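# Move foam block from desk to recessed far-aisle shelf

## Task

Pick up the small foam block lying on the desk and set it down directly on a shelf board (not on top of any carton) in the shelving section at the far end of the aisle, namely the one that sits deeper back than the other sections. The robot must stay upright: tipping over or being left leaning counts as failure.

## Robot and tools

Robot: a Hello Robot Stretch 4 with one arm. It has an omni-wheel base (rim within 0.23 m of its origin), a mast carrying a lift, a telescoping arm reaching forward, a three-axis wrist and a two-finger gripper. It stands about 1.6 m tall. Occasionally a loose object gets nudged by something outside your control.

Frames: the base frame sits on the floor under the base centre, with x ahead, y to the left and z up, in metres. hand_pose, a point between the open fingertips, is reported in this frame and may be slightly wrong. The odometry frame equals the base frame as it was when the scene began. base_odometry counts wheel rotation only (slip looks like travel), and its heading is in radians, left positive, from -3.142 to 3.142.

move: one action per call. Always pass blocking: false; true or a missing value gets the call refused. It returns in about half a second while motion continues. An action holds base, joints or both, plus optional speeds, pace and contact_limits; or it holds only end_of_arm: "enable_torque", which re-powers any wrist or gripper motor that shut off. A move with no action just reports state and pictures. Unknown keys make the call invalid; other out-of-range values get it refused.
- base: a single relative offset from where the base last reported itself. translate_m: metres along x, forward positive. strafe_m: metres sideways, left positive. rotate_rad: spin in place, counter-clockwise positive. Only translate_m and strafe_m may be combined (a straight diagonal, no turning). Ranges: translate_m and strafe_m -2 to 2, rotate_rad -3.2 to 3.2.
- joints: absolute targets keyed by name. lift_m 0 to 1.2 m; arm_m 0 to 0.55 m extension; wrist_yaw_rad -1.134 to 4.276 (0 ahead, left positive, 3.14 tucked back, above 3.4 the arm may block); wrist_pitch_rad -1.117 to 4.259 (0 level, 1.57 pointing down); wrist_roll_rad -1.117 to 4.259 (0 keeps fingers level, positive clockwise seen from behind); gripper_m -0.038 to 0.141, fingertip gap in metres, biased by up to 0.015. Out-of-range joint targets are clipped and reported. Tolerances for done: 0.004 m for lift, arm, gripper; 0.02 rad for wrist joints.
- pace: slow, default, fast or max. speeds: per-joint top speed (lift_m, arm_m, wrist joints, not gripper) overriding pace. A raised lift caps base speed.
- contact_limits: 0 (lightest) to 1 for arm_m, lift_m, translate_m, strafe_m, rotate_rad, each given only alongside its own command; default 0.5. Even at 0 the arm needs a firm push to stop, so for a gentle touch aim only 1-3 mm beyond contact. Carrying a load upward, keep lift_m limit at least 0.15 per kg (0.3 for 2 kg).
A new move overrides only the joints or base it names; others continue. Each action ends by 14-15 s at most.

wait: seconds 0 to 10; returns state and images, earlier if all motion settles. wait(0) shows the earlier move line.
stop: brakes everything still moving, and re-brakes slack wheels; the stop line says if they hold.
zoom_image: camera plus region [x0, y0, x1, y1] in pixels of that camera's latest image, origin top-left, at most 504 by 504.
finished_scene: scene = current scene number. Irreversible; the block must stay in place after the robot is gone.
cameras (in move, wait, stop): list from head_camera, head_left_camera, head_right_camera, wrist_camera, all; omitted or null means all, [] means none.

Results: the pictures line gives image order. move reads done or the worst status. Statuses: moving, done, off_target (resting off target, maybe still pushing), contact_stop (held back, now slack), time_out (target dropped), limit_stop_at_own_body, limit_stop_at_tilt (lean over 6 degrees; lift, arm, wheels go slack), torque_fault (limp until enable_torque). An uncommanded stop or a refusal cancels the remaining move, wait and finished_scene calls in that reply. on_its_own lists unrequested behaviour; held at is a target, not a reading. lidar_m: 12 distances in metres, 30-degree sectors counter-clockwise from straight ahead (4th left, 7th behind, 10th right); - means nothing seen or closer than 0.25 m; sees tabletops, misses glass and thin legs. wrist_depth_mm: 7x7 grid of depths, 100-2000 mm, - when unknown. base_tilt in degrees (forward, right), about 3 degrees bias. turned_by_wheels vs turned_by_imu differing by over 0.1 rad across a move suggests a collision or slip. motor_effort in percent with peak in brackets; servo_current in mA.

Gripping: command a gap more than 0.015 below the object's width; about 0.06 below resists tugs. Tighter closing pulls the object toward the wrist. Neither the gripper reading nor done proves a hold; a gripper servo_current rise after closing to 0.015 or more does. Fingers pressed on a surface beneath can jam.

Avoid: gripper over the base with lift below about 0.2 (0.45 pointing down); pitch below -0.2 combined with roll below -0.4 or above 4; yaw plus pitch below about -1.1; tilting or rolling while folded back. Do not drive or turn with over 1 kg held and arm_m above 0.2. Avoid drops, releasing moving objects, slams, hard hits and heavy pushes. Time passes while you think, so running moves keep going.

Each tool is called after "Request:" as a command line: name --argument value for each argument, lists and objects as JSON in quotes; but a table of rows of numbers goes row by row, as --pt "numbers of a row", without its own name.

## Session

Request:
move --joints '{"lift_m": 0.9, "gripper_m": 0.135}' --blocking false

Scene clock: 0.50 s.
move: moving
base_odometry: x=+0.000 y=+0.000 heading=+0.000
turned_by_wheels: +0.000
turned_by_imu: +0.000
base_tilt: forward=+0.2 right=+1.3
lidar_m: 2.07 2.07 2.44 1.38 1.38 1.68 2.09 2.11 1.60 1.41 1.40 2.40
base_status: not commanded
joint_positions: lift_m=+0.285 arm_m=+0.002 wrist_yaw_rad=+3.068 wrist_pitch_rad=+0.002 wrist_roll_rad=+0.000 gripper_m=+0.076
joint_status: lift_m moving; gripper_m moving
measured_speeds: translate_m=+0.000 strafe_m=+0.000 rotate_rad=+0.000 lift_m=+0.149 arm_m=+0.000 wrist_yaw_rad=+0.000 wrist_pitch_rad=+0.000 wrist_roll_rad=+0.000
motor_effort: lift_m=+26(27) arm_m=-4(4) wheel_0=+0(0) wheel_1=-1(1) wheel_2=+0(0)
servo_current: wrist_yaw_rad=33(39) wrist_pitch_rad=39(46) wrist_roll_rad=26(33) gripper_m=78(78)
hand_pose: x=-0.1080 y=+0.1084 z=+0.4625 quat_wxyz=(+0.037, -0.001, +0.000, +0.999) (m; base frame)
wrist_depth_mm: 135 138 - - - - - / 114 139 - - - - - / 117 140 - - - - - / 137 179 - - - - - / - - - - - - - / 1499 1537 198 1618 195 1618 1661 / 1098 991 1160 149 1118 1078 1160
pictures: head_camera, head_left_camera, head_right_camera, wrist_camera
camera_calibration:
wrist_camera: T_world_to_cam=[[0.121229, 0.991669, 0.0435412, -0.13728], [0.027947, 0.0404375, -0.998791, 0.513561], [-0.992231, 0.122299, -0.022812, 0.11975], [0, 0, 0, 1]] pos_world=[0.121109, 0.100724, 0.521649]

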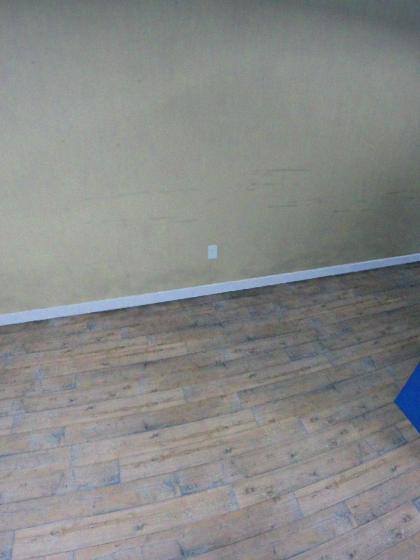

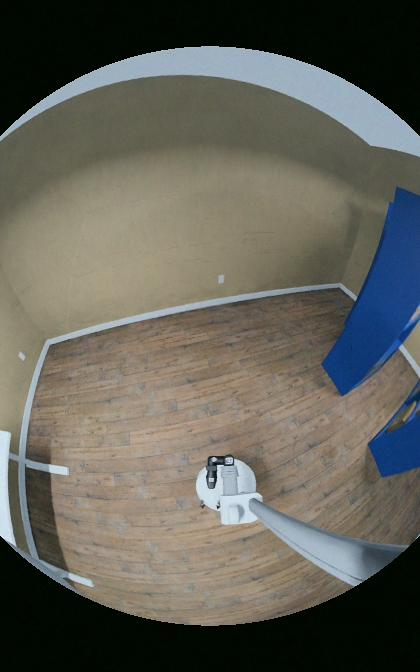

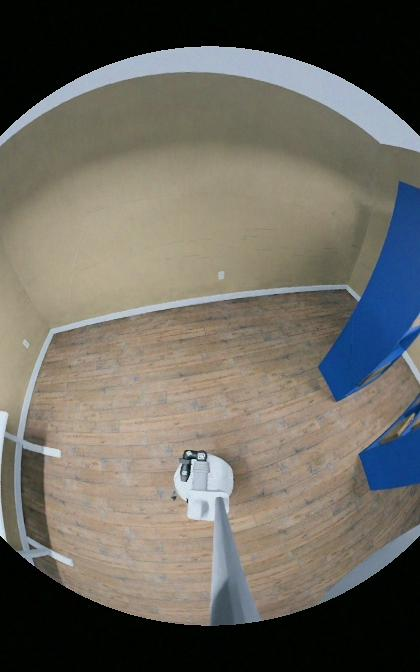

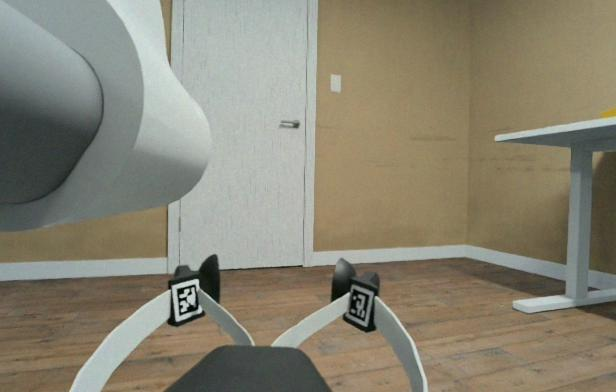

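Request:
move --base '{"rotate_rad": 1.72}' --joints '{"wrist_yaw_rad": 0, "wrist_pitch_rad": 1.0}' --pace "fast" --blocking false --cameras '[]'

Request:
wait --seconds 4

Scene clock: 5.37 s.
earlier move: done
move: moving
base_odometry: x=+0.000 y=+0.000 heading=+0.248
turned_by_wheels: +0.248
turned_by_imu: +0.243
base_tilt: forward=+0.3 right=+1.3
lidar_m: 2.07 2.15 2.28 1.38 1.48 2.23 2.11 2.21 1.42 1.41 1.41 2.17
base_status: rotate_rad moving
joint_positions: lift_m=+0.900 arm_m=+0.002 wrist_yaw_rad=+2.412 wrist_pitch_rad=+0.669 wrist_roll_rad=+0.000 gripper_m=+0.135
joint_status: wrist_yaw_rad moving; wrist_pitch_rad moving; the others done
measured_speeds: translate_m=+0.000 strafe_m=+0.003 rotate_rad=+0.941 lift_m=+0.000 arm_m=+0.000 wrist_yaw_rad=-1.811 wrist_pitch_rad=+1.819 wrist_roll_rad=+0.000
motor_effort: lift_m=+24(24) arm_m=-4(4) wheel_0=-6(7) wheel_1=-5(7) wheel_2=-7(9)
servo_current: wrist_yaw_rad=98(150) wrist_pitch_rad=52(65) wrist_roll_rad=26(33) gripper_m=46(46)
hand_pose: x=+0.0627 y=+0.2159 z=+0.8989 quat_wxyz=(+0.337, -0.307, +0.117, +0.882) (m; base frame)
wrist_depth_mm: - - - - - - - / - - - - - - - / - - - - - - - / 1756 1808 1808 1808 1863 1921 1863 / 1499 1499 1499 1576 1537 1537 1576 / 1255 197 1205 1366 210 1336 1336 / 1138 1118 1138 - 1205 1138 1182
pictures: none
No camera images: "cameras" was empty.

Scene clock: 7.13 s.
earlier move: done
base_odometry: x=+0.000 y=+0.000 heading=+1.720
turned_by_wheels: +1.471
turned_by_imu: +1.452
base_tilt: forward=+0.3 right=+1.4
lidar_m: 1.37 1.41 2.28 2.10 2.14 1.51 1.46 1.40 2.23 2.06 2.13 2.35
base_status: done
joint_positions: lift_m=+0.900 arm_m=+0.002 wrist_yaw_rad=+0.004 wrist_pitch_rad=+0.999 wrist_roll_rad=+0.000 gripper_m=+0.135
joint_status: all done
measured_speeds: all 0
motor_effort: lift_m=+23(24) arm_m=-4(4) wheel_0=-1(8) wheel_1=+0(8) wheel_2=-2(9)
servo_current: wrist_yaw_rad=39(150) wrist_pitch_rad=33(65) wrist_roll_rad=26(39) gripper_m=46(52)
hand_pose: x=+0.3295 y=-0.0869 z=+0.8353 quat_wxyz=(+0.878, -0.001, +0.479, +0.002) (m; base frame)
wrist_depth_mm: 1661 1708 1708 1756 1808 1808 1921 / 1537 1537 1576 1537 1576 1618 1618 / 1366 1397 1366 1366 1397 1397 1464 / 1229 1229 1255 1281 1308 1308 1308 / 1118 1138 1138 1138 1160 1160 1182 / 1042 196 1025 1078 203 1060 1078 / 960 960 991 - 1008 991 1008
wait: 1.77 of 4 s (the move ended)
pictures: head_camera, head_left_camera, head_right_camera, wrist_camera
camera_calibration:
wrist_camera: T_world_to_cam=[[0.0141065, -0.997856, 0.0639162, -0.167467], [-0.852299, -0.0454257, -0.521078, 0.765162], [0.522864, -0.0471252, -0.851113, 0.764229], [0, 0, 0, 1]] pos_world=[0.254922, -0.0963359, 1.05986]

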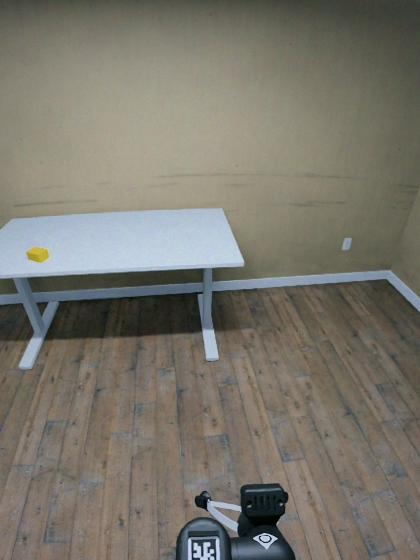

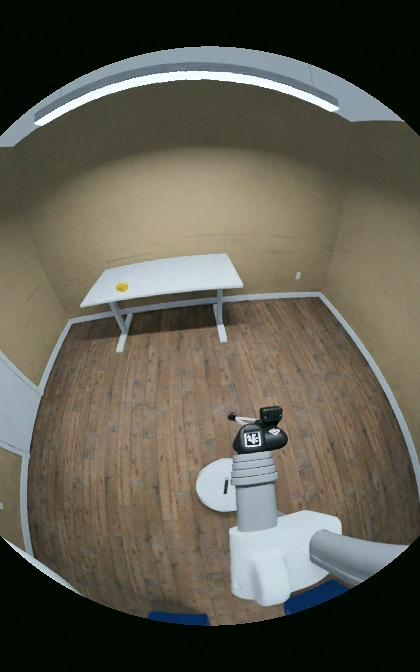

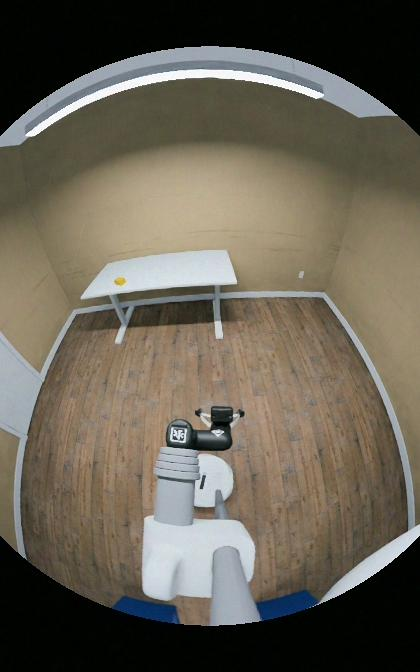

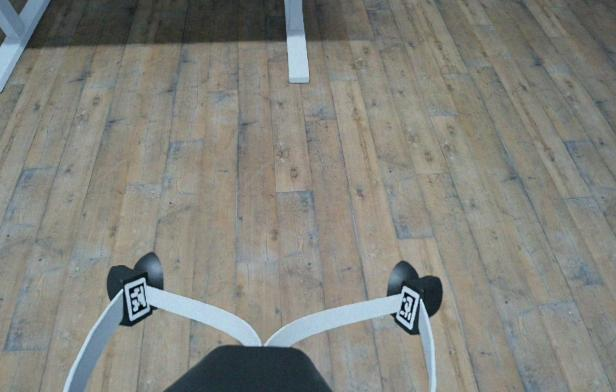

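Request:
zoom_image --camera "head_camera" --region '[10, 230, 70, 280]'

Request:
move --base '{"translate_m": 0.53, "strafe_m": 0.95}' --pace "fast" --joints '{"wrist_pitch_rad": 0.5, "lift_m": 0.85}' --blocking false --cameras '[]'

Request:
wait --seconds 5 --cameras '["head_camera", "wrist_camera"]'

Scaled by 8.400 from the camera's 420x560 image, which has a finer 1200x1600 frame.

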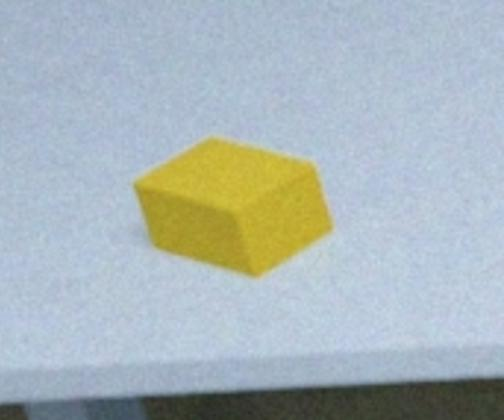

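Scene clock: 18.63 s.
move: moving
base_odometry: x=-0.040 y=+0.015 heading=+1.719
turned_by_wheels: +0.000
turned_by_imu: -0.001
base_tilt: forward=+0.3 right=+1.5
lidar_m: 1.35 1.38 2.22 2.08 2.14 1.54 1.43 1.44 2.28 2.11 2.13 2.34
base_status: translate_m moving; strafe_m moving
joint_positions: lift_m=+0.854 arm_m=+0.002 wrist_yaw_rad=+0.003 wrist_pitch_rad=+0.509 wrist_roll_rad=+0.000 gripper_m=+0.135
joint_status: lift_m moving; wrist_pitch_rad moving
measured_speeds: translate_m=+0.081 strafe_m=+0.140 rotate_rad=-0.002 lift_m=-0.069 arm_m=+0.000 wrist_yaw_rad=+0.000 wrist_pitch_rad=-0.243 wrist_roll_rad=+0.000
motor_effort: lift_m=+15(20) arm_m=-4(4) wheel_0=-6(8) wheel_1=+8(11) wheel_2=-7(7)
servo_current: wrist_yaw_rad=39(46) wrist_pitch_rad=59(137) wrist_roll_rad=26(33) gripper_m=46(52)
hand_pose: x=+0.4252 y=-0.0866 z=+0.8916 quat_wxyz=(+0.968, +0.000, +0.252, +0.002) (m; base frame)
wrist_depth_mm: - - - - - - - / - - - - - - - / - - - - - - - / - - - - - - - / 1576 1618 1661 1708 1708 1756 1708 / 1336 196 1308 1430 204 1397 1397 / 1160 1138 1205 - 1229 1182 1255
pictures: none
No camera images: "cameras" was empty.

Scene clock: 22.40 s.
earlier move: done
base_odometry: x=-1.018 y=+0.383 heading=+1.719
turned_by_wheels: +0.000
turned_by_imu: +0.003
base_tilt: forward=+0.3 right=+1.5
lidar_m: 0.77 0.80 1.35 1.21 1.24 1.63 1.99 2.03 3.19 2.96 1.21 0.85
base_status: done
joint_positions: lift_m=+0.850 arm_m=+0.002 wrist_yaw_rad=+0.003 wrist_pitch_rad=+0.505 wrist_roll_rad=+0.000 gripper_m=+0.135
joint_status: all done
measured_speeds: all 0
motor_effort: lift_m=+15(20) arm_m=-4(4) wheel_0=-3(10) wheel_1=+0(12) wheel_2=+0(8)
servo_current: wrist_yaw_rad=33(46) wrist_pitch_rad=52(137) wrist_roll_rad=26(39) gripper_m=46(59)
hand_pose: x=+0.4258 y=-0.0866 z=+0.8889 quat_wxyz=(+0.968, +0.000, +0.250, +0.002) (m; base frame)
wrist_depth_mm: - - - - - - - / - - - - - - - / - - - - - - - / - - - - - - - / 1499 1537 1661 1618 1618 1708 1618 / 1336 198 1281 1430 204 1430 1430 / 1160 1138 - - 1229 1205 1229
wait: 3.77 of 5 s (the move ended)
pictures: head_camera, wrist_camera
camera_calibration:
wrist_camera: T_world_to_cam=[[-0.0177916, -0.997961, 0.0613029, -0.156072], [-0.503525, -0.044027, -0.862858, 1.03062], [0.863797, -0.0462192, -0.501715, 0.303839], [0, 0, 0, 1]] pos_world=[0.25371, -0.0963356, 1.05129]

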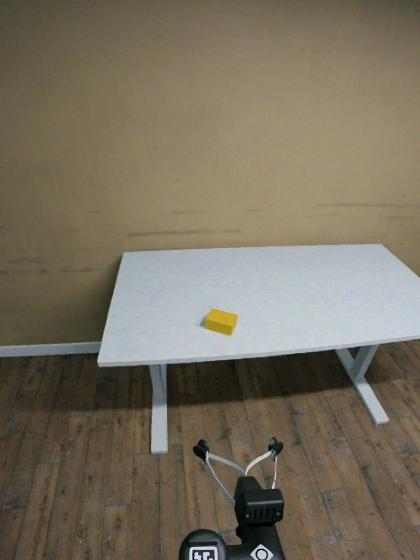

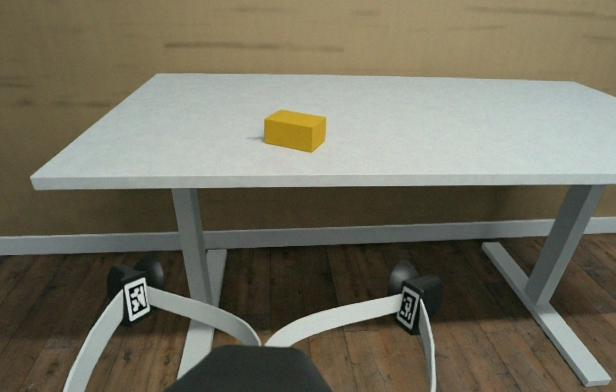

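Request:
zoom_image --camera "wrist_camera" --region '[250, 90, 340, 165]'

Scaled by 5.600.

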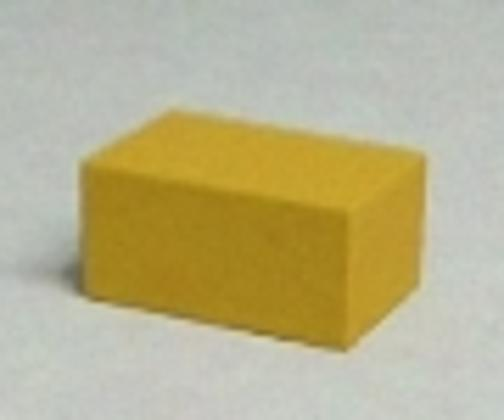

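Request:
move --base '{"rotate_rad": -0.42}' --joints '{"wrist_pitch_rad": 0.35}' --pace "fast" --blocking false --cameras '[]'

Request:
wait --seconds 2 --cameras '[]'

Request:
move --base '{"translate_m": 0.1, "strafe_m": 0.382}' --joints '{"arm_m": 0.13, "lift_m": 0.78}' --pace "fast" --blocking false --cameras '[]'

Request:
wait --seconds 3 --cameras '["wrist_camera"]'

Scene clock: 57.73 s.
move: moving
base_odometry: x=-1.018 y=+0.383 heading=+1.458
turned_by_wheels: -0.261
turned_by_imu: -0.258
base_tilt: forward=+0.4 right=+1.5
lidar_m: 0.79 0.76 1.56 1.21 1.22 1.34 2.22 2.00 2.32 3.00 2.96 0.97
base_status: rotate_rad moving
joint_positions: lift_m=+0.850 arm_m=+0.002 wrist_yaw_rad=+0.003 wrist_pitch_rad=+0.356 wrist_roll_rad=+0.000 gripper_m=+0.135
joint_status: wrist_pitch_rad moving
measured_speeds: translate_m=-0.003 strafe_m=+0.001 rotate_rad=-0.862 lift_m=+0.000 arm_m=+0.000 wrist_yaw_rad=+0.000 wrist_pitch_rad=-0.001 wrist_roll_rad=+0.000
motor_effort: lift_m=+15(15) arm_m=-4(4) wheel_0=+5(8) wheel_1=+5(8) wheel_2=+5(8)
servo_current: wrist_yaw_rad=39(46) wrist_pitch_rad=39(85) wrist_roll_rad=26(33) gripper_m=46(52)
hand_pose: x=+0.4438 y=-0.0866 z=+0.9281 quat_wxyz=(+0.984, +0.000, +0.177, +0.002) (m; base frame)
wrist_depth_mm: - - - - - - - / - - - - - - - / - - - - - - - / - - - - - - - / - - - - - - - / - 187 1499 1708 211 1708 1708 / 1366 1255 1397 - 1430 1366 1430
pictures: none
No camera images: "cameras" was empty.

Scene clock: 58.43 s.
earlier move: done
base_odometry: x=-1.018 y=+0.383 heading=+1.300
turned_by_wheels: -0.159
turned_by_imu: -0.157
base_tilt: forward=+0.4 right=+1.4
lidar_m: 0.80 0.76 0.81 1.31 1.20 1.30 1.81 1.98 2.04 3.06 2.96 1.12
base_status: done
joint_positions: lift_m=+0.850 arm_m=+0.002 wrist_yaw_rad=+0.003 wrist_pitch_rad=+0.356 wrist_roll_rad=+0.000 gripper_m=+0.135
joint_status: all done
measured_speeds: all 0
motor_effort: lift_m=+15(15) arm_m=-4(4) wheel_0=+4(8) wheel_1=+0(8) wheel_2=-1(8)
servo_current: wrist_yaw_rad=33(46) wrist_pitch_rad=46(85) wrist_roll_rad=26(33) gripper_m=39(52)
hand_pose: x=+0.4438 y=-0.0866 z=+0.9281 quat_wxyz=(+0.984, +0.000, +0.177, +0.002) (m; base frame)
wrist_depth_mm: - - - - - - - / - - - - - - - / - - - - - - - / - - - - - - - / - - - 1983 - - - / - 192 1499 1661 199 1708 1708 / 1366 1281 1366 - 1366 1397 1430
wait: 0.70 of 2 s (the move ended)
pictures: none
No camera images: "cameras" was empty.

Scene clock: 58.93 s.
move: moving
base_odometry: x=-1.057 y=+0.406 heading=+1.300
turned_by_wheels: +0.000
turned_by_imu: +0.000
base_tilt: forward=+0.4 right=+1.5
lidar_m: 0.80 0.71 0.80 1.25 1.17 1.27 1.76 2.00 2.12 3.09 2.97 1.09
base_status: translate_m moving; strafe_m moving
joint_positions: lift_m=+0.794 arm_m=+0.079 wrist_yaw_rad=+0.003 wrist_pitch_rad=+0.356 wrist_roll_rad=+0.000 gripper_m=+0.135
joint_status: lift_m moving; arm_m moving
measured_speeds: translate_m=+0.042 strafe_m=+0.169 rotate_rad=-0.002 lift_m=-0.127 arm_m=+0.257 wrist_yaw_rad=+0.000 wrist_pitch_rad=+0.000 wrist_roll_rad=+0.000
motor_effort: lift_m=+16(16) arm_m=+7(11) wheel_0=-10(10) wheel_1=+11(11) wheel_2=-4(6)
servo_current: wrist_yaw_rad=39(39) wrist_pitch_rad=52(59) wrist_roll_rad=33(33) gripper_m=46(52)
hand_pose: x=+0.5206 y=-0.0866 z=+0.8722 quat_wxyz=(+0.984, +0.000, +0.177, +0.002) (m; base frame)
wrist_depth_mm: - - - - - - - / - - - - - - - / - - - - - - - / 569 - - - - - - / - - - 1808 - - - / - 193 1430 1661 199 1576 1618 / 1281 1229 1308 - 1281 1281 1366
pictures: none
No camera images: "cameras" was empty.

Scene clock: 60.83 s.
earlier move: done
base_odometry: x=-1.359 y=+0.582 heading=+1.299
turned_by_wheels: +0.000
turned_by_imu: +0.001
base_tilt: forward=+0.3 right=+1.5
lidar_m: 0.54 0.50 1.34 0.99 0.91 0.98 1.39 2.29 2.37 3.38 3.23 0.71
base_status: done
joint_positions: lift_m=+0.780 arm_m=+0.130 wrist_yaw_rad=+0.003 wrist_pitch_rad=+0.356 wrist_roll_rad=+0.000 gripper_m=+0.135
joint_status: all done
measured_speeds: all 0
motor_effort: lift_m=+15(16) arm_m=+7(11) wheel_0=-1(11) wheel_1=-2(12) wheel_2=+0(6)
servo_current: wrist_yaw_rad=33(46) wrist_pitch_rad=46(65) wrist_roll_rad=26(33) gripper_m=33(52)
hand_pose: x=+0.5713 y=-0.0866 z=+0.8582 quat_wxyz=(+0.984, +0.000, +0.177, +0.002) (m; base frame)
wrist_depth_mm: - - - - - - - / - - - - - - - / - - - - - - - / - - - 430 - - - / - - - 436 - - 1983 / - 187 171 - 199 1576 1576 / - - - - 1308 1281 1336
wait: 1.90 of 3 s (the move ended)
pictures: wrist_camera
camera_calibration:
wrist_camera: T_world_to_cam=[[-0.0268382, -0.997987, 0.0574566, -0.143182], [-0.369008, -0.0435272, -0.928407, 1.05679], [0.929039, -0.0461187, -0.367097, 0.00996731], [0, 0, 0, 1]] pos_world=[0.376862, -0.0964352, 0.993021]

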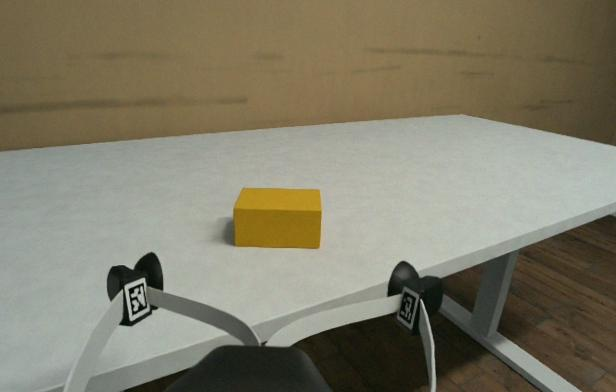

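Request:
move --joints '{"lift_m": 0.714}' --blocking false --cameras '[]'

Request:
wait --seconds 1.5 --cameras '[]'

Request:
move --joints '{"arm_m": 0.357}' --contact_limits '{"arm_m": 0.2}' --blocking false --cameras '[]'

Request:
wait --seconds 2 --cameras '["wrist_camera"]'

Request:
move --joints '{"gripper_m": 0.04}' --blocking false --cameras '[]'

Request:
wait --seconds 2.5 --cameras '["wrist_camera"]'

Request:
move --joints '{"lift_m": 0.98}' --blocking false --cameras '[]'

Request:
wait --seconds 1.2 --cameras '["wrist_camera"]'

Scene clock: 79.13 s.
move: moving
base_odometry: x=-1.359 y=+0.582 heading=+1.299
turned_by_wheels: +0.000
turned_by_imu: -0.001
base_tilt: forward=+0.5 right=+1.5
lidar_m: 0.50 0.50 1.35 1.00 0.90 0.98 1.41 2.31 2.35 3.36 3.24 0.74
base_status: not commanded
joint_positions: lift_m=+0.742 arm_m=+0.130 wrist_yaw_rad=+0.003 wrist_pitch_rad=+0.356 wrist_roll_rad=+0.000 gripper_m=+0.135
joint_status: lift_m moving
measured_speeds: translate_m=+0.000 strafe_m=+0.000 rotate_rad=+0.000 lift_m=-0.134 arm_m=+0.000 wrist_yaw_rad=+0.000 wrist_pitch_rad=+0.000 wrist_roll_rad=+0.000
motor_effort: lift_m=+13(15) arm_m=+7(7) wheel_0=-1(1) wheel_1=-2(2) wheel_2=+0(0)
servo_current: wrist_yaw_rad=39(46) wrist_pitch_rad=52(52) wrist_roll_rad=20(39) gripper_m=46(46)
hand_pose: x=+0.5713 y=-0.0866 z=+0.8195 quat_wxyz=(+0.984, +0.000, +0.177, +0.002) (m; base frame)
wrist_depth_mm: - - - - - - - / - - - - - - - / - - - - - - - / - - 424 427 - - - / - - - - - 1863 1983 / - 187 177 1397 201 1537 1537 / - 1138 1205 - 1281 1229 1281
pictures: none
No camera images: "cameras" was empty.

Scene clock: 79.87 s.
earlier move: done
base_odometry: x=-1.359 y=+0.582 heading=+1.299
turned_by_wheels: +0.000
turned_by_imu: +0.000
base_tilt: forward=+0.3 right=+1.5
lidar_m: 0.53 0.49 1.34 1.00 0.91 0.97 1.40 2.29 2.36 3.39 3.23 0.72
base_status: not commanded
joint_positions: lift_m=+0.714 arm_m=+0.130 wrist_yaw_rad=+0.003 wrist_pitch_rad=+0.356 wrist_roll_rad=+0.000 gripper_m=+0.135
joint_status: all done
measured_speeds: all 0
motor_effort: lift_m=+14(16) arm_m=+7(7) wheel_0=-1(1) wheel_1=-2(2) wheel_2=+0(0)
servo_current: wrist_yaw_rad=33(46) wrist_pitch_rad=39(52) wrist_roll_rad=33(39) gripper_m=46(52)
hand_pose: x=+0.5713 y=-0.0866 z=+0.7922 quat_wxyz=(+0.984, +0.000, +0.177, +0.002) (m; base frame)
wrist_depth_mm: - - - - - - - / - - - - - - - / - - - 413 - - - / - - - 415 - - - / - - - - 1618 1808 1863 / - 187 177 1430 204 1464 1464 / - 1118 1182 - 1255 1205 1229
wait: 0.73 of 1.5 s (the move ended)
pictures: none
No camera images: "cameras" was empty.

Scene clock: 80.37 s.
move: moving
base_odometry: x=-1.359 y=+0.582 heading=+1.299
turned_by_wheels: +0.000
turned_by_imu: +0.000
base_tilt: forward=+0.3 right=+1.3
lidar_m: 0.54 0.51 1.34 1.02 0.93 1.01 1.42 2.31 2.36 3.37 3.23 0.73
base_status: not commanded
joint_positions: lift_m=+0.714 arm_m=+0.182 wrist_yaw_rad=+0.003 wrist_pitch_rad=+0.356 wrist_roll_rad=+0.000 gripper_m=+0.135
joint_status: arm_m moving
measured_speeds: translate_m=+0.000 strafe_m=+0.000 rotate_rad=+0.000 lift_m=+0.000 arm_m=+0.198 wrist_yaw_rad=+0.000 wrist_pitch_rad=+0.000 wrist_roll_rad=+0.000
motor_effort: lift_m=+14(14) arm_m=+7(9) wheel_0=-1(1) wheel_1=-2(2) wheel_2=+0(0)
servo_current: wrist_yaw_rad=39(46) wrist_pitch_rad=46(65) wrist_roll_rad=26(33) gripper_m=46(46)
contact_limits: arm_m 0.2
hand_pose: x=+0.6237 y=-0.0866 z=+0.7922 quat_wxyz=(+0.984, +0.000, +0.177, +0.002) (m; base frame)
wrist_depth_mm: - - - - - - - / - - - - - - - / - - - - - - - / - - 368 368 - - - / - - - - - 1756 1921 / - 186 171 304 200 1464 1464 / - 1078 1160 - 1229 1205 1255
pictures: none
No camera images: "cameras" was empty.

Scene clock: 81.67 s.
earlier move: done
base_odometry: x=-1.359 y=+0.582 heading=+1.299
turned_by_wheels: +0.000
turned_by_imu: +0.000
base_tilt: forward=+0.3 right=+1.5
lidar_m: 0.51 0.50 1.37 1.01 0.91 0.99 1.41 2.32 2.39 3.37 3.22 0.73
base_status: not commanded
joint_positions: lift_m=+0.714 arm_m=+0.357 wrist_yaw_rad=+0.003 wrist_pitch_rad=+0.356 wrist_roll_rad=+0.000 gripper_m=+0.135
joint_status: all done
measured_speeds: all 0
motor_effort: lift_m=+14(14) arm_m=+7(9) wheel_0=-1(1) wheel_1=-2(2) wheel_2=+0(0)
servo_current: wrist_yaw_rad=39(52) wrist_pitch_rad=46(65) wrist_roll_rad=26(39) gripper_m=39(52)
contact_limits: arm_m 0.2
hand_pose: x=+0.7983 y=-0.0866 z=+0.7922 quat_wxyz=(+0.984, +0.000, +0.177, +0.002) (m; base frame)
wrist_depth_mm: - - - - - - - / - - - - - - - / - - - - - - - / - - - - - - - / - - 203 206 - - - / - 187 193 196 195 - - / - - - - - - -
wait: 1.30 of 2 s (the move ended)
pictures: wrist_camera
camera_calibration:
wrist_camera: T_world_to_cam=[[-0.0268382, -0.997987, 0.0574566, -0.133304], [-0.369008, -0.0435272, -0.928407, 1.07938], [0.929039, -0.0461187, -0.367097, -0.225116], [0, 0, 0, 1]] pos_world=[0.603862, -0.0964352, 0.927121]

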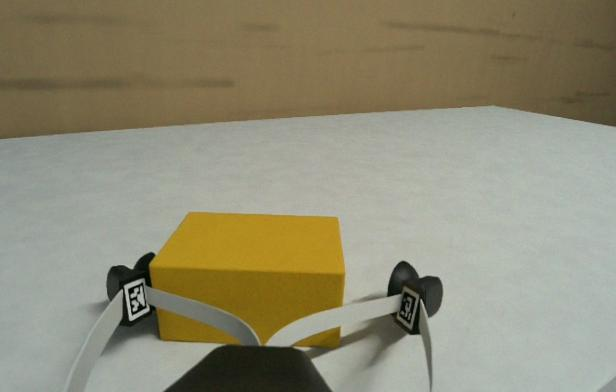

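Scene clock: 82.17 s.
move: moving
base_odometry: x=-1.359 y=+0.582 heading=+1.299
turned_by_wheels: +0.000
turned_by_imu: +0.000
base_tilt: forward=+0.4 right=+1.6
lidar_m: 0.53 0.49 1.36 1.00 0.92 1.00 1.42 2.32 2.38 3.36 3.25 0.74
base_status: not commanded
joint_positions: lift_m=+0.714 arm_m=+0.357 wrist_yaw_rad=+0.003 wrist_pitch_rad=+0.356 wrist_roll_rad=+0.000 gripper_m=+0.122
joint_status: gripper_m moving
measured_speeds: all 0
motor_effort: lift_m=+14(14) arm_m=+7(7) wheel_0=-1(1) wheel_1=-2(2) wheel_2=+0(0)
servo_current: wrist_yaw_rad=26(46) wrist_pitch_rad=33(52) wrist_roll_rad=26(33) gripper_m=91(117)
contact_limits: arm_m 0.2
hand_pose: x=+0.7983 y=-0.0866 z=+0.7922 quat_wxyz=(+0.984, +0.000, +0.177, +0.002) (m; base frame)
wrist_depth_mm: - - - - - - - / - - - - - - - / - - - - - - - / - - - - - - - / - - 204 206 - - - / - 189 195 198 195 - - / - - - - - - -
pictures: none
No camera images: "cameras" was empty.

Scene clock: 83.53 s.
earlier move: done
base_odometry: x=-1.359 y=+0.582 heading=+1.299
turned_by_wheels: +0.000
turned_by_imu: +0.000
base_tilt: forward=+0.3 right=+1.4
lidar_m: 0.51 0.50 1.33 1.00 0.92 0.99 1.42 2.29 2.37 3.38 3.24 0.77
base_status: not commanded
joint_positions: lift_m=+0.714 arm_m=+0.357 wrist_yaw_rad=+0.003 wrist_pitch_rad=+0.356 wrist_roll_rad=+0.000 gripper_m=+0.041
joint_status: all done
measured_speeds: all 0
motor_effort: lift_m=+14(14) arm_m=+7(7) wheel_0=-1(1) wheel_1=-2(2) wheel_2=+0(0)
servo_current: wrist_yaw_rad=39(46) wrist_pitch_rad=46(59) wrist_roll_rad=26(33) gripper_m=137(293)
contact_limits: arm_m 0.2
hand_pose: x=+0.7983 y=-0.0866 z=+0.7922 quat_wxyz=(+0.984, +0.000, +0.177, +0.002) (m; base frame)
wrist_depth_mm: - - - - - - - / - - - - - - - / - - - - - - - / - - - - - - - / - - 190 194 - - - / - 174 179 181 180 - - / - - - 145 - - -
wait: 1.37 of 2.5 s (the move ended)
pictures: wrist_camera
camera_calibration:
wrist_camera: T_world_to_cam=[[-0.0268382, -0.997987, 0.0574566, -0.133304], [-0.369008, -0.0435272, -0.928407, 1.07938], [0.929039, -0.0461187, -0.367097, -0.225116], [0, 0, 0, 1]] pos_world=[0.603862, -0.0964352, 0.927121]

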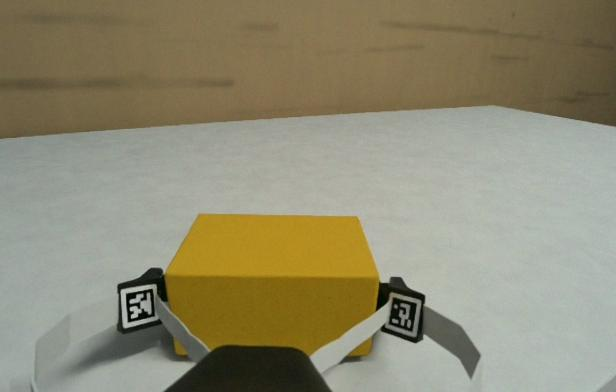

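Scene clock: 84.03 s.
move: moving
base_odometry: x=-1.359 y=+0.582 heading=+1.299
turned_by_wheels: +0.000
turned_by_imu: +0.000
base_tilt: forward=+0.4 right=+1.3
lidar_m: 0.53 0.48 1.33 0.99 0.94 0.98 1.38 2.32 2.38 3.35 3.24 0.71
base_status: not commanded
joint_positions: lift_m=+0.753 arm_m=+0.357 wrist_yaw_rad=+0.003 wrist_pitch_rad=+0.356 wrist_roll_rad=+0.000 gripper_m=+0.041
joint_status: lift_m moving
measured_speeds: translate_m=+0.000 strafe_m=+0.000 rotate_rad=+0.000 lift_m=+0.149 arm_m=+0.000 wrist_yaw_rad=+0.000 wrist_pitch_rad=+0.000 wrist_roll_rad=+0.000
motor_effort: lift_m=+27(27) arm_m=+7(7) wheel_0=-1(1) wheel_1=-2(2) wheel_2=+0(0)
servo_current: wrist_yaw_rad=33(39) wrist_pitch_rad=46(59) wrist_roll_rad=26(33) gripper_m=124(137)
contact_limits: arm_m 0.2
hand_pose: x=+0.7983 y=-0.0866 z=+0.8307 quat_wxyz=(+0.984, +0.000, +0.177, +0.002) (m; base frame)
wrist_depth_mm: - - - - - - - / - - - - - - - / - - - - - - - / - - - - - - - / - - 190 195 - - - / - 174 179 181 180 - - / - - - 144 - - -
pictures: none
No camera images: "cameras" was empty.

Scene clock: 85.23 s.
earlier move: moving
base_odometry: x=-1.359 y=+0.582 heading=+1.299
turned_by_wheels: +0.000
turned_by_imu: +0.000
base_tilt: forward=+0.4 right=+1.3
lidar_m: 0.56 0.51 1.35 1.01 0.91 0.97 1.39 2.31 2.36 3.35 3.22 0.72
base_status: not commanded
joint_positions: lift_m=+0.975 arm_m=+0.357 wrist_yaw_rad=+0.003 wrist_pitch_rad=+0.356 wrist_roll_rad=+0.000 gripper_m=+0.041
joint_status: lift_m moving
measured_speeds: translate_m=+0.000 strafe_m=+0.000 rotate_rad=+0.000 lift_m=+0.056 arm_m=+0.000 wrist_yaw_rad=+0.000 wrist_pitch_rad=+0.000 wrist_roll_rad=+0.000
motor_effort: lift_m=+25(28) arm_m=+7(7) wheel_0=-1(1) wheel_1=-2(2) wheel_2=+0(0)
servo_current: wrist_yaw_rad=46(46) wrist_pitch_rad=39(59) wrist_roll_rad=26(33) gripper_m=137(137)
contact_limits: arm_m 0.2
hand_pose: x=+0.7983 y=-0.0866 z=+1.0530 quat_wxyz=(+0.984, +0.000, +0.177, +0.002) (m; base frame)
wrist_depth_mm: - - - - - - - / - - - - - - - / - - - - - - - / - - - - - - - / - - 191 195 - - - / - 174 179 181 180 - - / - - - 145 - - -
wait: 1.20 s; no rest
pictures: wrist_camera
camera_calibration:
wrist_camera: T_world_to_cam=[[-0.0268382, -0.997987, 0.0574566, -0.148283], [-0.369008, -0.0435272, -0.928407, 1.32141], [0.929039, -0.0461187, -0.367097, -0.129414], [0, 0, 0, 1]] pos_world=[0.603862, -0.0964352, 1.18782]

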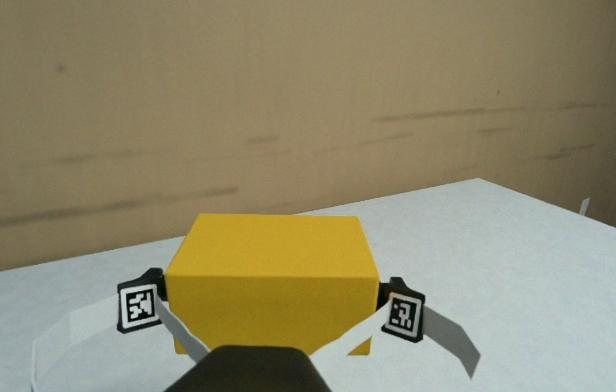

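Request:
move --base '{"translate_m": -0.5}' --joints '{"arm_m": 0.005, "lift_m": 1.0}' --pace "fast" --blocking false --cameras '[]'

Request:
wait --seconds 3 --cameras '[]'

Request:
move --base '{"rotate_rad": -2.575}' --blocking false --cameras '[]'

Request:
wait --seconds 4 --cameras '["head_camera"]'

Scene clock: 98.23 s.
earlier move: done
move: moving
base_odometry: x=-1.370 y=+0.544 heading=+1.299
turned_by_wheels: +0.000
turned_by_imu: -0.001
base_tilt: forward=+0.4 right=+1.5
lidar_m: 0.60 0.54 1.36 0.97 0.89 0.98 1.34 2.29 2.33 3.40 3.25 0.79
base_status: translate_m moving
joint_positions: lift_m=+1.000 arm_m=+0.279 wrist_yaw_rad=+0.003 wrist_pitch_rad=+0.356 wrist_roll_rad=+0.000 gripper_m=+0.041
joint_status: lift_m moving; arm_m moving
measured_speeds: translate_m=-0.150 strafe_m=-0.001 rotate_rad=+0.006 lift_m=+0.000 arm_m=-0.297 wrist_yaw_rad=+0.000 wrist_pitch_rad=+0.000 wrist_roll_rad=+0.000
motor_effort: lift_m=+24(26) arm_m=-6(8) wheel_0=-7(7) wheel_1=-5(8) wheel_2=+10(11)
servo_current: wrist_yaw_rad=39(46) wrist_pitch_rad=39(52) wrist_roll_rad=33(33) gripper_m=117(137)
hand_pose: x=+0.7201 y=-0.0866 z=+1.0775 quat_wxyz=(+0.984, +0.000, +0.177, +0.002) (m; base frame)
wrist_depth_mm: - - - - - - - / - - - - - - - / - - - - - - - / - - - - - - - / - - 190 194 - - - / - 174 180 181 180 - - / - - - 144 - - -
pictures: none
No camera images: "cameras" was empty.

Scene clock: 100.57 s.
earlier move: done
base_odometry: x=-1.493 y=+0.101 heading=+1.299
turned_by_wheels: +0.000
turned_by_imu: -0.001
base_tilt: forward=+0.4 right=+1.4
lidar_m: 1.00 1.04 1.04 0.71 0.68 0.73 1.06 2.36 1.92 2.66 3.48 1.32
base_status: done
joint_positions: lift_m=+1.000 arm_m=+0.005 wrist_yaw_rad=+0.003 wrist_pitch_rad=+0.356 wrist_roll_rad=+0.000 gripper_m=+0.041
joint_status: all done
measured_speeds: all 0
motor_effort: lift_m=+23(26) arm_m=-6(10) wheel_0=-3(8) wheel_1=-2(8) wheel_2=+0(11)
servo_current: wrist_yaw_rad=39(46) wrist_pitch_rad=46(59) wrist_roll_rad=26(33) gripper_m=124(137)
hand_pose: x=+0.4467 y=-0.0866 z=+1.0775 quat_wxyz=(+0.984, +0.000, +0.177, +0.002) (m; base frame)
wrist_depth_mm: - - - - - - - / - - - - - - - / - - - - - - - / - - - - - - - / - - 190 194 - - - / - 175 179 181 180 - 1921 / 1499 1537 188 144 1537 1464 1618
wait: 2.33 of 3 s (the move ended)
pictures: none
No camera images: "cameras" was empty.

Scene clock: 101.07 s.
move: moving
base_odometry: x=-1.493 y=+0.101 heading=+1.091
turned_by_wheels: -0.209
turned_by_imu: -0.206
base_tilt: forward=+0.4 right=+1.4
lidar_m: 1.06 0.97 1.37 0.77 0.71 0.71 0.88 1.65 1.97 2.52 3.49 1.71
base_status: rotate_rad moving
joint_positions: lift_m=+1.000 arm_m=+0.005 wrist_yaw_rad=+0.003 wrist_pitch_rad=+0.356 wrist_roll_rad=+0.000 gripper_m=+0.041
joint_status: not commanded
measured_speeds: translate_m=+0.001 strafe_m=-0.001 rotate_rad=-0.790 lift_m=+0.000 arm_m=+0.000 wrist_yaw_rad=+0.000 wrist_pitch_rad=+0.000 wrist_roll_rad=+0.000
motor_effort: lift_m=+23(24) arm_m=-6(6) wheel_0=+6(7) wheel_1=+7(7) wheel_2=+5(7)
servo_current: wrist_yaw_rad=39(39) wrist_pitch_rad=46(59) wrist_roll_rad=26(33) gripper_m=124(130)
hand_pose: x=+0.4467 y=-0.0866 z=+1.0775 quat_wxyz=(+0.984, +0.000, +0.177, +0.002) (m; base frame)
wrist_depth_mm: - - - - - - - / - - - - - - - / - - - - - - - / - - - 233 - - - / - - 190 193 - - - / - 174 179 181 180 - 1921 / 1464 1499 188 144 1576 1430 1618
pictures: none
No camera images: "cameras" was empty.

Scene clock: 103.47 s.
earlier move: done
base_odometry: x=-1.493 y=+0.101 heading=-1.276
turned_by_wheels: -2.366
turned_by_imu: -2.336
base_tilt: forward=+0.4 right=+1.3
lidar_m: 1.98 1.96 2.85 3.49 1.29 0.99 1.51 0.99 0.71 0.69 0.74 1.10
base_status: done
joint_positions: lift_m=+1.000 arm_m=+0.005 wrist_yaw_rad=+0.003 wrist_pitch_rad=+0.356 wrist_roll_rad=+0.000 gripper_m=+0.041
joint_status: not commanded
measured_speeds: all 0
motor_effort: lift_m=+23(24) arm_m=-6(6) wheel_0=+3(7) wheel_1=+1(8) wheel_2=+0(8)
servo_current: wrist_yaw_rad=33(46) wrist_pitch_rad=52(59) wrist_roll_rad=33(39) gripper_m=130(137)
hand_pose: x=+0.4467 y=-0.0866 z=+1.0775 quat_wxyz=(+0.984, +0.000, +0.177, +0.002) (m; base frame)
wrist_depth_mm: - - - - - - - / - 1661 - - - - - / - - - - - - - / - - - - - - - / - - 190 194 - - - / 1808 174 180 181 180 - - / 1499 1499 187 144 1537 1308 -
wait: 2.40 of 4 s (the move ended)
pictures: head_camera

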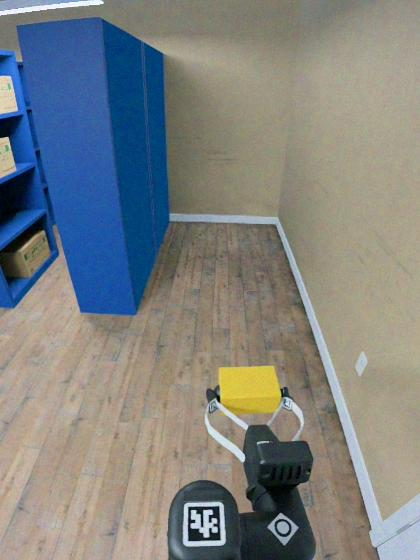

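Request:
move --base '{"rotate_rad": -0.075}' --blocking false --cameras '[]'

Request:
wait --seconds 0.7 --cameras '[]'

Request:
move --base '{"translate_m": 0.6, "strafe_m": 1.44}' --pace "max" --blocking false --cameras '[]'

Request:
wait --seconds 6 --cameras '["head_camera"]'

Scene clock: 118.97 s.
move: moving
base_odometry: x=-1.493 y=+0.101 heading=-1.350
turned_by_wheels: -0.075
turned_by_imu: -0.075
base_tilt: forward=+0.4 right=+1.5
lidar_m: 2.50 1.94 2.64 3.50 1.42 1.00 1.02 1.05 0.68 0.69 0.71 1.04
base_status: rotate_rad moving
joint_positions: lift_m=+1.000 arm_m=+0.005 wrist_yaw_rad=+0.003 wrist_pitch_rad=+0.356 wrist_roll_rad=+0.000 gripper_m=+0.041
joint_status: not commanded
measured_speeds: all 0
motor_effort: lift_m=+23(23) arm_m=-6(6) wheel_0=+2(6) wheel_1=+1(7) wheel_2=+0(5)
servo_current: wrist_yaw_rad=33(46) wrist_pitch_rad=46(52) wrist_roll_rad=33(33) gripper_m=137(137)
hand_pose: x=+0.4467 y=-0.0866 z=+1.0775 quat_wxyz=(+0.984, +0.000, +0.177, +0.001) (m; base frame)
wrist_depth_mm: - 1499 - - - - - / - 1661 - - - - - / - - - - - - - / - 1808 - - - - - / - 1983 190 195 - - - / 1808 174 179 181 180 - - / 1499 1499 188 144 1576 1430 -
pictures: none
No camera images: "cameras" was empty.

Scene clock: 119.20 s.
earlier move: done
base_odometry: x=-1.493 y=+0.101 heading=-1.350
turned_by_wheels: +0.000
turned_by_imu: +0.000
base_tilt: forward=+0.4 right=+1.3
lidar_m: 2.47 1.93 2.62 3.51 1.37 1.00 1.07 1.04 0.69 0.66 0.73 1.02
base_status: done
joint_positions: lift_m=+1.000 arm_m=+0.005 wrist_yaw_rad=+0.003 wrist_pitch_rad=+0.356 wrist_roll_rad=+0.000 gripper_m=+0.041
joint_status: not commanded
measured_speeds: all 0
motor_effort: lift_m=+23(24) arm_m=-6(6) wheel_0=+2(6) wheel_1=+1(7) wheel_2=+0(5)
servo_current: wrist_yaw_rad=33(46) wrist_pitch_rad=33(59) wrist_roll_rad=26(33) gripper_m=124(137)
hand_pose: x=+0.4467 y=-0.0866 z=+1.0775 quat_wxyz=(+0.984, +0.000, +0.177, +0.001) (m; base frame)
wrist_depth_mm: - 1537 - - - - - / - 1661 - - - - - / - - - - - - - / - 1808 - - - - - / - 1983 191 194 - - - / 1808 175 179 181 180 - - / 1537 1499 187 145 1576 1397 -
wait: 0.23 of 0.7 s (the move ended)
pictures: none
No camera images: "cameras" was empty.

Scene clock: 119.70 s.
move: moving
base_odometry: x=-1.455 y=+0.094 heading=-1.351
turned_by_wheels: +0.000
turned_by_imu: +0.000
base_tilt: forward=+0.3 right=+1.5
lidar_m: 2.37 1.93 2.57 3.48 1.39 1.00 1.03 1.10 0.73 0.72 0.75 1.07
base_status: translate_m moving; strafe_m moving
joint_positions: lift_m=+1.000 arm_m=+0.005 wrist_yaw_rad=+0.003 wrist_pitch_rad=+0.356 wrist_roll_rad=+0.000 gripper_m=+0.041
joint_status: not commanded
measured_speeds: translate_m=+0.057 strafe_m=+0.139 rotate_rad=+0.003 lift_m=+0.000 arm_m=+0.000 wrist_yaw_rad=+0.000 wrist_pitch_rad=+0.000 wrist_roll_rad=+0.000
motor_effort: lift_m=+23(24) arm_m=-6(6) wheel_0=-8(8) wheel_1=+10(12) wheel_2=-6(6)
servo_current: wrist_yaw_rad=33(46) wrist_pitch_rad=33(59) wrist_roll_rad=26(39) gripper_m=130(137)
hand_pose: x=+0.4467 y=-0.0866 z=+1.0775 quat_wxyz=(+0.984, +0.000, +0.177, +0.001) (m; base frame)
wrist_depth_mm: - - - - - - - / - - - - - - - / - 1661 - - - - - / - - - - - - - / - 1863 190 193 1983 - - / 1808 174 179 181 180 - - / 1499 1499 187 144 1576 1430 -
pictures: none
No camera images: "cameras" was empty.

Scene clock: 125.00 s.
earlier move: done
base_odometry: x=+0.043 y=-0.171 heading=-1.351
turned_by_wheels: +0.000
turned_by_imu: +0.004
base_tilt: forward=+0.3 right=+1.3
lidar_m: 1.28 1.29 2.16 2.06 2.16 2.46 1.53 1.57 2.24 2.12 2.24 1.29
base_status: done
joint_positions: lift_m=+1.000 arm_m=+0.005 wrist_yaw_rad=+0.003 wrist_pitch_rad=+0.356 wrist_roll_rad=+0.000 gripper_m=+0.041
joint_status: not commanded
measured_speeds: all 0
motor_effort: lift_m=+23(24) arm_m=-6(6) wheel_0=-2(10) wheel_1=+0(12) wheel_2=-2(7)
servo_current: wrist_yaw_rad=39(52) wrist_pitch_rad=46(65) wrist_roll_rad=26(39) gripper_m=124(143)
hand_pose: x=+0.4467 y=-0.0866 z=+1.0775 quat_wxyz=(+0.984, +0.000, +0.177, +0.001) (m; base frame)
wrist_depth_mm: - - - - - - - / - - 1983 - - - - / - - - - 1499 - - / - - - - 1336 - - / - - 190 194 - - - / 1756 173 179 181 180 1863 1863 / 1464 - - 144 - 150 1661
wait: 5.30 of 6 s (the move ended)
pictures: head_camera

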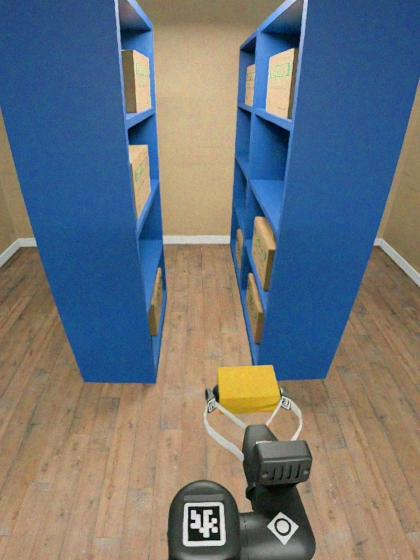

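Request:
move --base '{"translate_m": 2.0, "strafe_m": -0.02}' --pace "max" --contact_limits '{"translate_m": 0.3}' --blocking false --cameras '[]'

Request:
wait --seconds 9 --cameras '["head_camera", "head_right_camera"]'

Scene clock: 135.73 s.
move: moving
base_odometry: x=+0.051 y=-0.209 heading=-1.351
turned_by_wheels: +0.000
turned_by_imu: +0.000
base_tilt: forward=+0.3 right=+1.5
lidar_m: 1.23 1.26 2.15 2.07 2.15 2.48 1.57 1.63 2.20 2.13 2.24 1.26
base_status: translate_m moving; strafe_m moving
joint_positions: lift_m=+1.000 arm_m=+0.005 wrist_yaw_rad=+0.003 wrist_pitch_rad=+0.356 wrist_roll_rad=+0.000 gripper_m=+0.041
joint_status: not commanded
measured_speeds: translate_m=+0.149 strafe_m=-0.002 rotate_rad=+0.004 lift_m=+0.000 arm_m=+0.000 wrist_yaw_rad=+0.000 wrist_pitch_rad=+0.000 wrist_roll_rad=+0.000
motor_effort: lift_m=+23(23) arm_m=-6(6) wheel_0=+7(8) wheel_1=+7(7) wheel_2=-9(10)
servo_current: wrist_yaw_rad=26(39) wrist_pitch_rad=46(52) wrist_roll_rad=20(33) gripper_m=130(130)
contact_limits: translate_m 0.3
hand_pose: x=+0.4467 y=-0.0866 z=+1.0775 quat_wxyz=(+0.984, +0.000, +0.177, +0.001) (m; base frame)
wrist_depth_mm: - - - - - - - / - - - - - - - / - - - - 1499 - - / - - - - 1366 - - / - - 190 195 - - - / 1756 173 179 181 180 1863 1983 / 1499 - - 144 - 150 1618
pictures: none
No camera images: "cameras" was empty.

Scene clock: 142.27 s.
earlier move: done
base_odometry: x=+0.460 y=-2.127 heading=-1.350
turned_by_wheels: +0.000
turned_by_imu: -0.003
base_tilt: forward=+0.4 right=+1.4
lidar_m: 1.11 1.06 0.26 0.27 0.28 0.41 - 0.42 0.29 0.28 0.29 0.40
base_status: done
joint_positions: lift_m=+1.000 arm_m=+0.005 wrist_yaw_rad=+0.003 wrist_pitch_rad=+0.356 wrist_roll_rad=+0.000 gripper_m=+0.041
joint_status: not commanded
measured_speeds: all 0
motor_effort: lift_m=+23(23) arm_m=-6(6) wheel_0=+3(8) wheel_1=+2(7) wheel_2=+0(11)
servo_current: wrist_yaw_rad=33(52) wrist_pitch_rad=46(59) wrist_roll_rad=26(33) gripper_m=137(137)
contact_limits: translate_m 0.3
hand_pose: x=+0.4467 y=-0.0866 z=+1.0775 quat_wxyz=(+0.984, +0.000, +0.177, +0.001) (m; base frame)
wrist_depth_mm: - - - - - - - / - - - - - - - / - - - - - - - / - - - - 891 569 - / - - 190 195 - 466 445 / 1060 173 179 181 180 377 345 / - - - 144 - - 301
wait: 6.53 of 9 s (the move ended)
pictures: head_camera, head_right_camera

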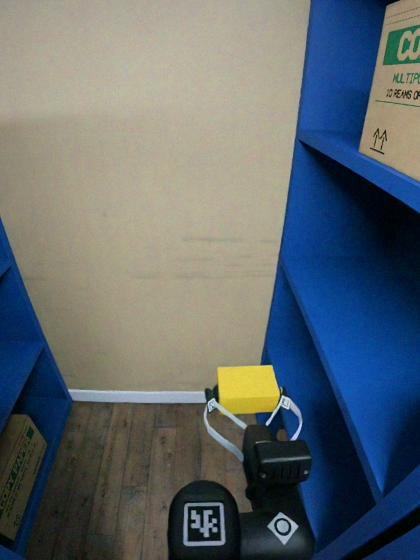

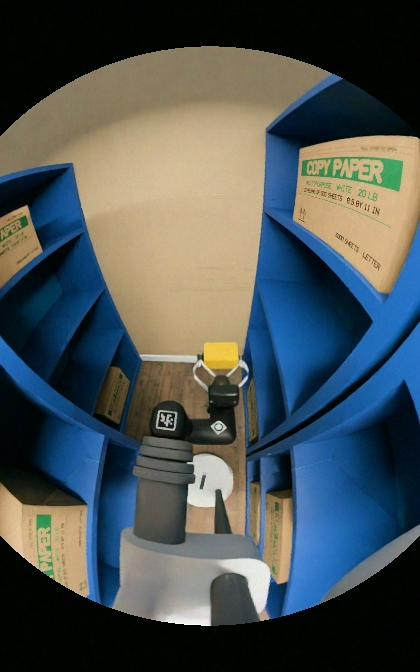

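Request:
move --base '{"translate_m": 0.42}' --joints '{"lift_m": 1.03}' --pace "fast" --contact_limits '{"translate_m": 0.3}' --blocking false --cameras '[]'

Request:
wait --seconds 4 --cameras '[]'

Request:
move --base '{"rotate_rad": 1.57}' --blocking false --cameras '[]'

Request:
wait --seconds 4 --cameras '["head_camera", "wrist_camera"]'

Scene clock: 150.80 s.
move: moving
base_odometry: x=+0.469 y=-2.165 heading=-1.350
turned_by_wheels: +0.000
turned_by_imu: +0.000
base_tilt: forward=+0.5 right=+1.5
lidar_m: 1.04 1.04 0.28 0.26 0.29 0.42 - 0.45 0.28 0.28 0.29 0.41
base_status: translate_m moving
joint_positions: lift_m=+1.030 arm_m=+0.005 wrist_yaw_rad=+0.003 wrist_pitch_rad=+0.356 wrist_roll_rad=+0.000 gripper_m=+0.041
joint_status: lift_m moving
measured_speeds: translate_m=+0.149 strafe_m=-0.001 rotate_rad=+0.001 lift_m=+0.002 arm_m=+0.000 wrist_yaw_rad=+0.000 wrist_pitch_rad=+0.000 wrist_roll_rad=+0.000
motor_effort: lift_m=+21(26) arm_m=-6(6) wheel_0=+6(8) wheel_1=+4(7) wheel_2=-9(11)
servo_current: wrist_yaw_rad=33(39) wrist_pitch_rad=39(59) wrist_roll_rad=26(33) gripper_m=143(143)
contact_limits: translate_m 0.3
hand_pose: x=+0.4467 y=-0.0866 z=+1.1075 quat_wxyz=(+0.984, +0.000, +0.177, +0.001) (m; base frame)
wrist_depth_mm: - - - - - - - / - - - - - - - / - - - - - - 831 / - - - - 820 - - / - - 190 194 - 504 504 / - 173 179 180 180 404 392 / - - - 144 - 150 330
pictures: none
No camera images: "cameras" was empty.

Scene clock: 152.93 s.
earlier move: done
base_odometry: x=+0.552 y=-2.536 heading=-1.350
turned_by_wheels: +0.000
turned_by_imu: -0.001
base_tilt: forward=+0.3 right=+1.4
lidar_m: 0.68 0.74 0.76 0.72 0.35 0.42 1.20 0.42 0.30 0.25 0.29 0.42
base_status: done
joint_positions: lift_m=+1.030 arm_m=+0.005 wrist_yaw_rad=+0.003 wrist_pitch_rad=+0.356 wrist_roll_rad=+0.000 gripper_m=+0.041
joint_status: all done
measured_speeds: all 0
motor_effort: lift_m=+24(26) arm_m=-6(6) wheel_0=+3(8) wheel_1=+2(7) wheel_2=+0(11)
servo_current: wrist_yaw_rad=39(52) wrist_pitch_rad=52(59) wrist_roll_rad=33(33) gripper_m=130(143)
contact_limits: translate_m 0.3
hand_pose: x=+0.4467 y=-0.0866 z=+1.1075 quat_wxyz=(+0.984, +0.000, +0.177, +0.001) (m; base frame)
wrist_depth_mm: 433 433 430 430 433 421 389 / 452 452 455 455 455 439 404 / 473 477 477 477 477 439 427 / - - - - - 462 455 / - - 190 194 - 480 477 / - 173 179 180 180 407 389 / - - - 144 - 564 330
wait: 2.13 of 4 s (the move ended)
pictures: none
No camera images: "cameras" was empty.

Scene clock: 153.43 s.
move: moving
base_odometry: x=+0.552 y=-2.536 heading=-1.153
turned_by_wheels: +0.197
turned_by_imu: +0.194
base_tilt: forward=+0.4 right=+1.4
lidar_m: 0.68 0.78 0.74 0.51 0.36 0.51 0.74 0.35 0.27 0.27 0.32 0.54
base_status: rotate_rad moving
joint_positions: lift_m=+1.030 arm_m=+0.005 wrist_yaw_rad=+0.003 wrist_pitch_rad=+0.356 wrist_roll_rad=+0.000 gripper_m=+0.041
joint_status: not commanded
measured_speeds: translate_m=+0.000 strafe_m=+0.000 rotate_rad=+0.746 lift_m=+0.000 arm_m=+0.000 wrist_yaw_rad=+0.000 wrist_pitch_rad=+0.000 wrist_roll_rad=+0.000
motor_effort: lift_m=+24(24) arm_m=-6(6) wheel_0=-6(6) wheel_1=-5(6) wheel_2=-6(7)
servo_current: wrist_yaw_rad=46(46) wrist_pitch_rad=52(65) wrist_roll_rad=26(33) gripper_m=124(130)
hand_pose: x=+0.4467 y=-0.0866 z=+1.1075 quat_wxyz=(+0.984, +0.000, +0.177, +0.001) (m; base frame)
wrist_depth_mm: 469 455 439 424 410 397 387 / - 473 466 449 433 418 404 / - - - 466 459 439 427 / - - - - 473 462 445 / - - 191 195 - - 449 / - 174 179 181 180 - 449 / - - - 144 - - 480
pictures: none
No camera images: "cameras" was empty.

Scene clock: 155.27 s.
earlier move: done
base_odometry: x=+0.552 y=-2.536 heading=+0.220
turned_by_wheels: +1.373
turned_by_imu: +1.355
base_tilt: forward=+0.3 right=+1.4
lidar_m: 0.70 0.34 0.41 1.09 0.44 0.32 0.29 0.33 0.40 0.67 0.73 0.76
base_status: done
joint_positions: lift_m=+1.030 arm_m=+0.005 wrist_yaw_rad=+0.003 wrist_pitch_rad=+0.356 wrist_roll_rad=+0.000 gripper_m=+0.041
joint_status: not commanded
measured_speeds: all 0
motor_effort: lift_m=+24(24) arm_m=-6(6) wheel_0=-3(8) wheel_1=+0(7) wheel_2=-1(8)
servo_current: wrist_yaw_rad=26(46) wrist_pitch_rad=46(65) wrist_roll_rad=26(33) gripper_m=124(137)
hand_pose: x=+0.4467 y=-0.0866 z=+1.1075 quat_wxyz=(+0.984, +0.000, +0.177, +0.001) (m; base frame)
wrist_depth_mm: 449 500 - - - - - / 466 504 - - - - - / 469 508 - - - 960 - / 477 - - - - - - / 473 580 190 195 - - - / 452 174 179 181 180 1042 - / 430 - - 144 - - -
wait: 1.83 of 4 s (the move ended)
pictures: head_camera, wrist_camera
camera_calibration:
wrist_camera: T_world_to_cam=[[-0.0269311, -0.997983, 0.0574929, -0.160869], [-0.369012, -0.0435266, -0.928405, 1.2423], [0.929035, -0.0462186, -0.367095, 0.217139], [0, 0, 0, 1]] pos_world=[0.252362, -0.0964351, 1.24232]

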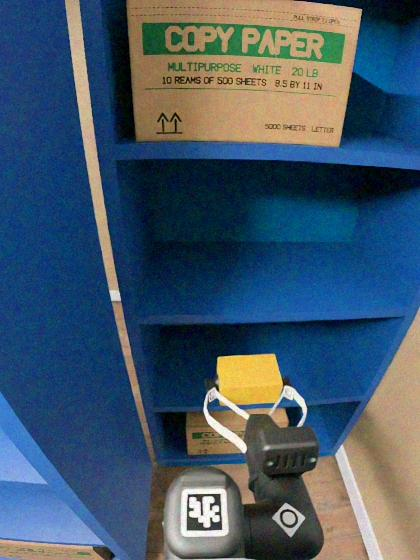

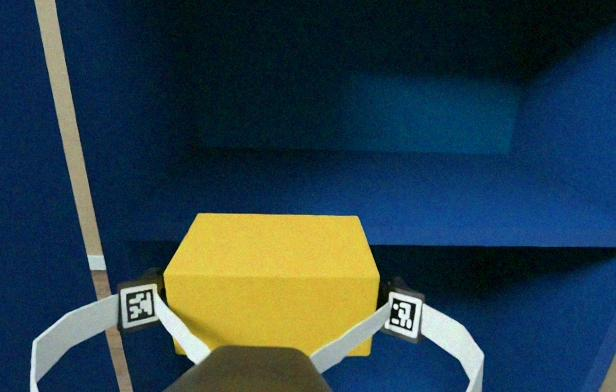

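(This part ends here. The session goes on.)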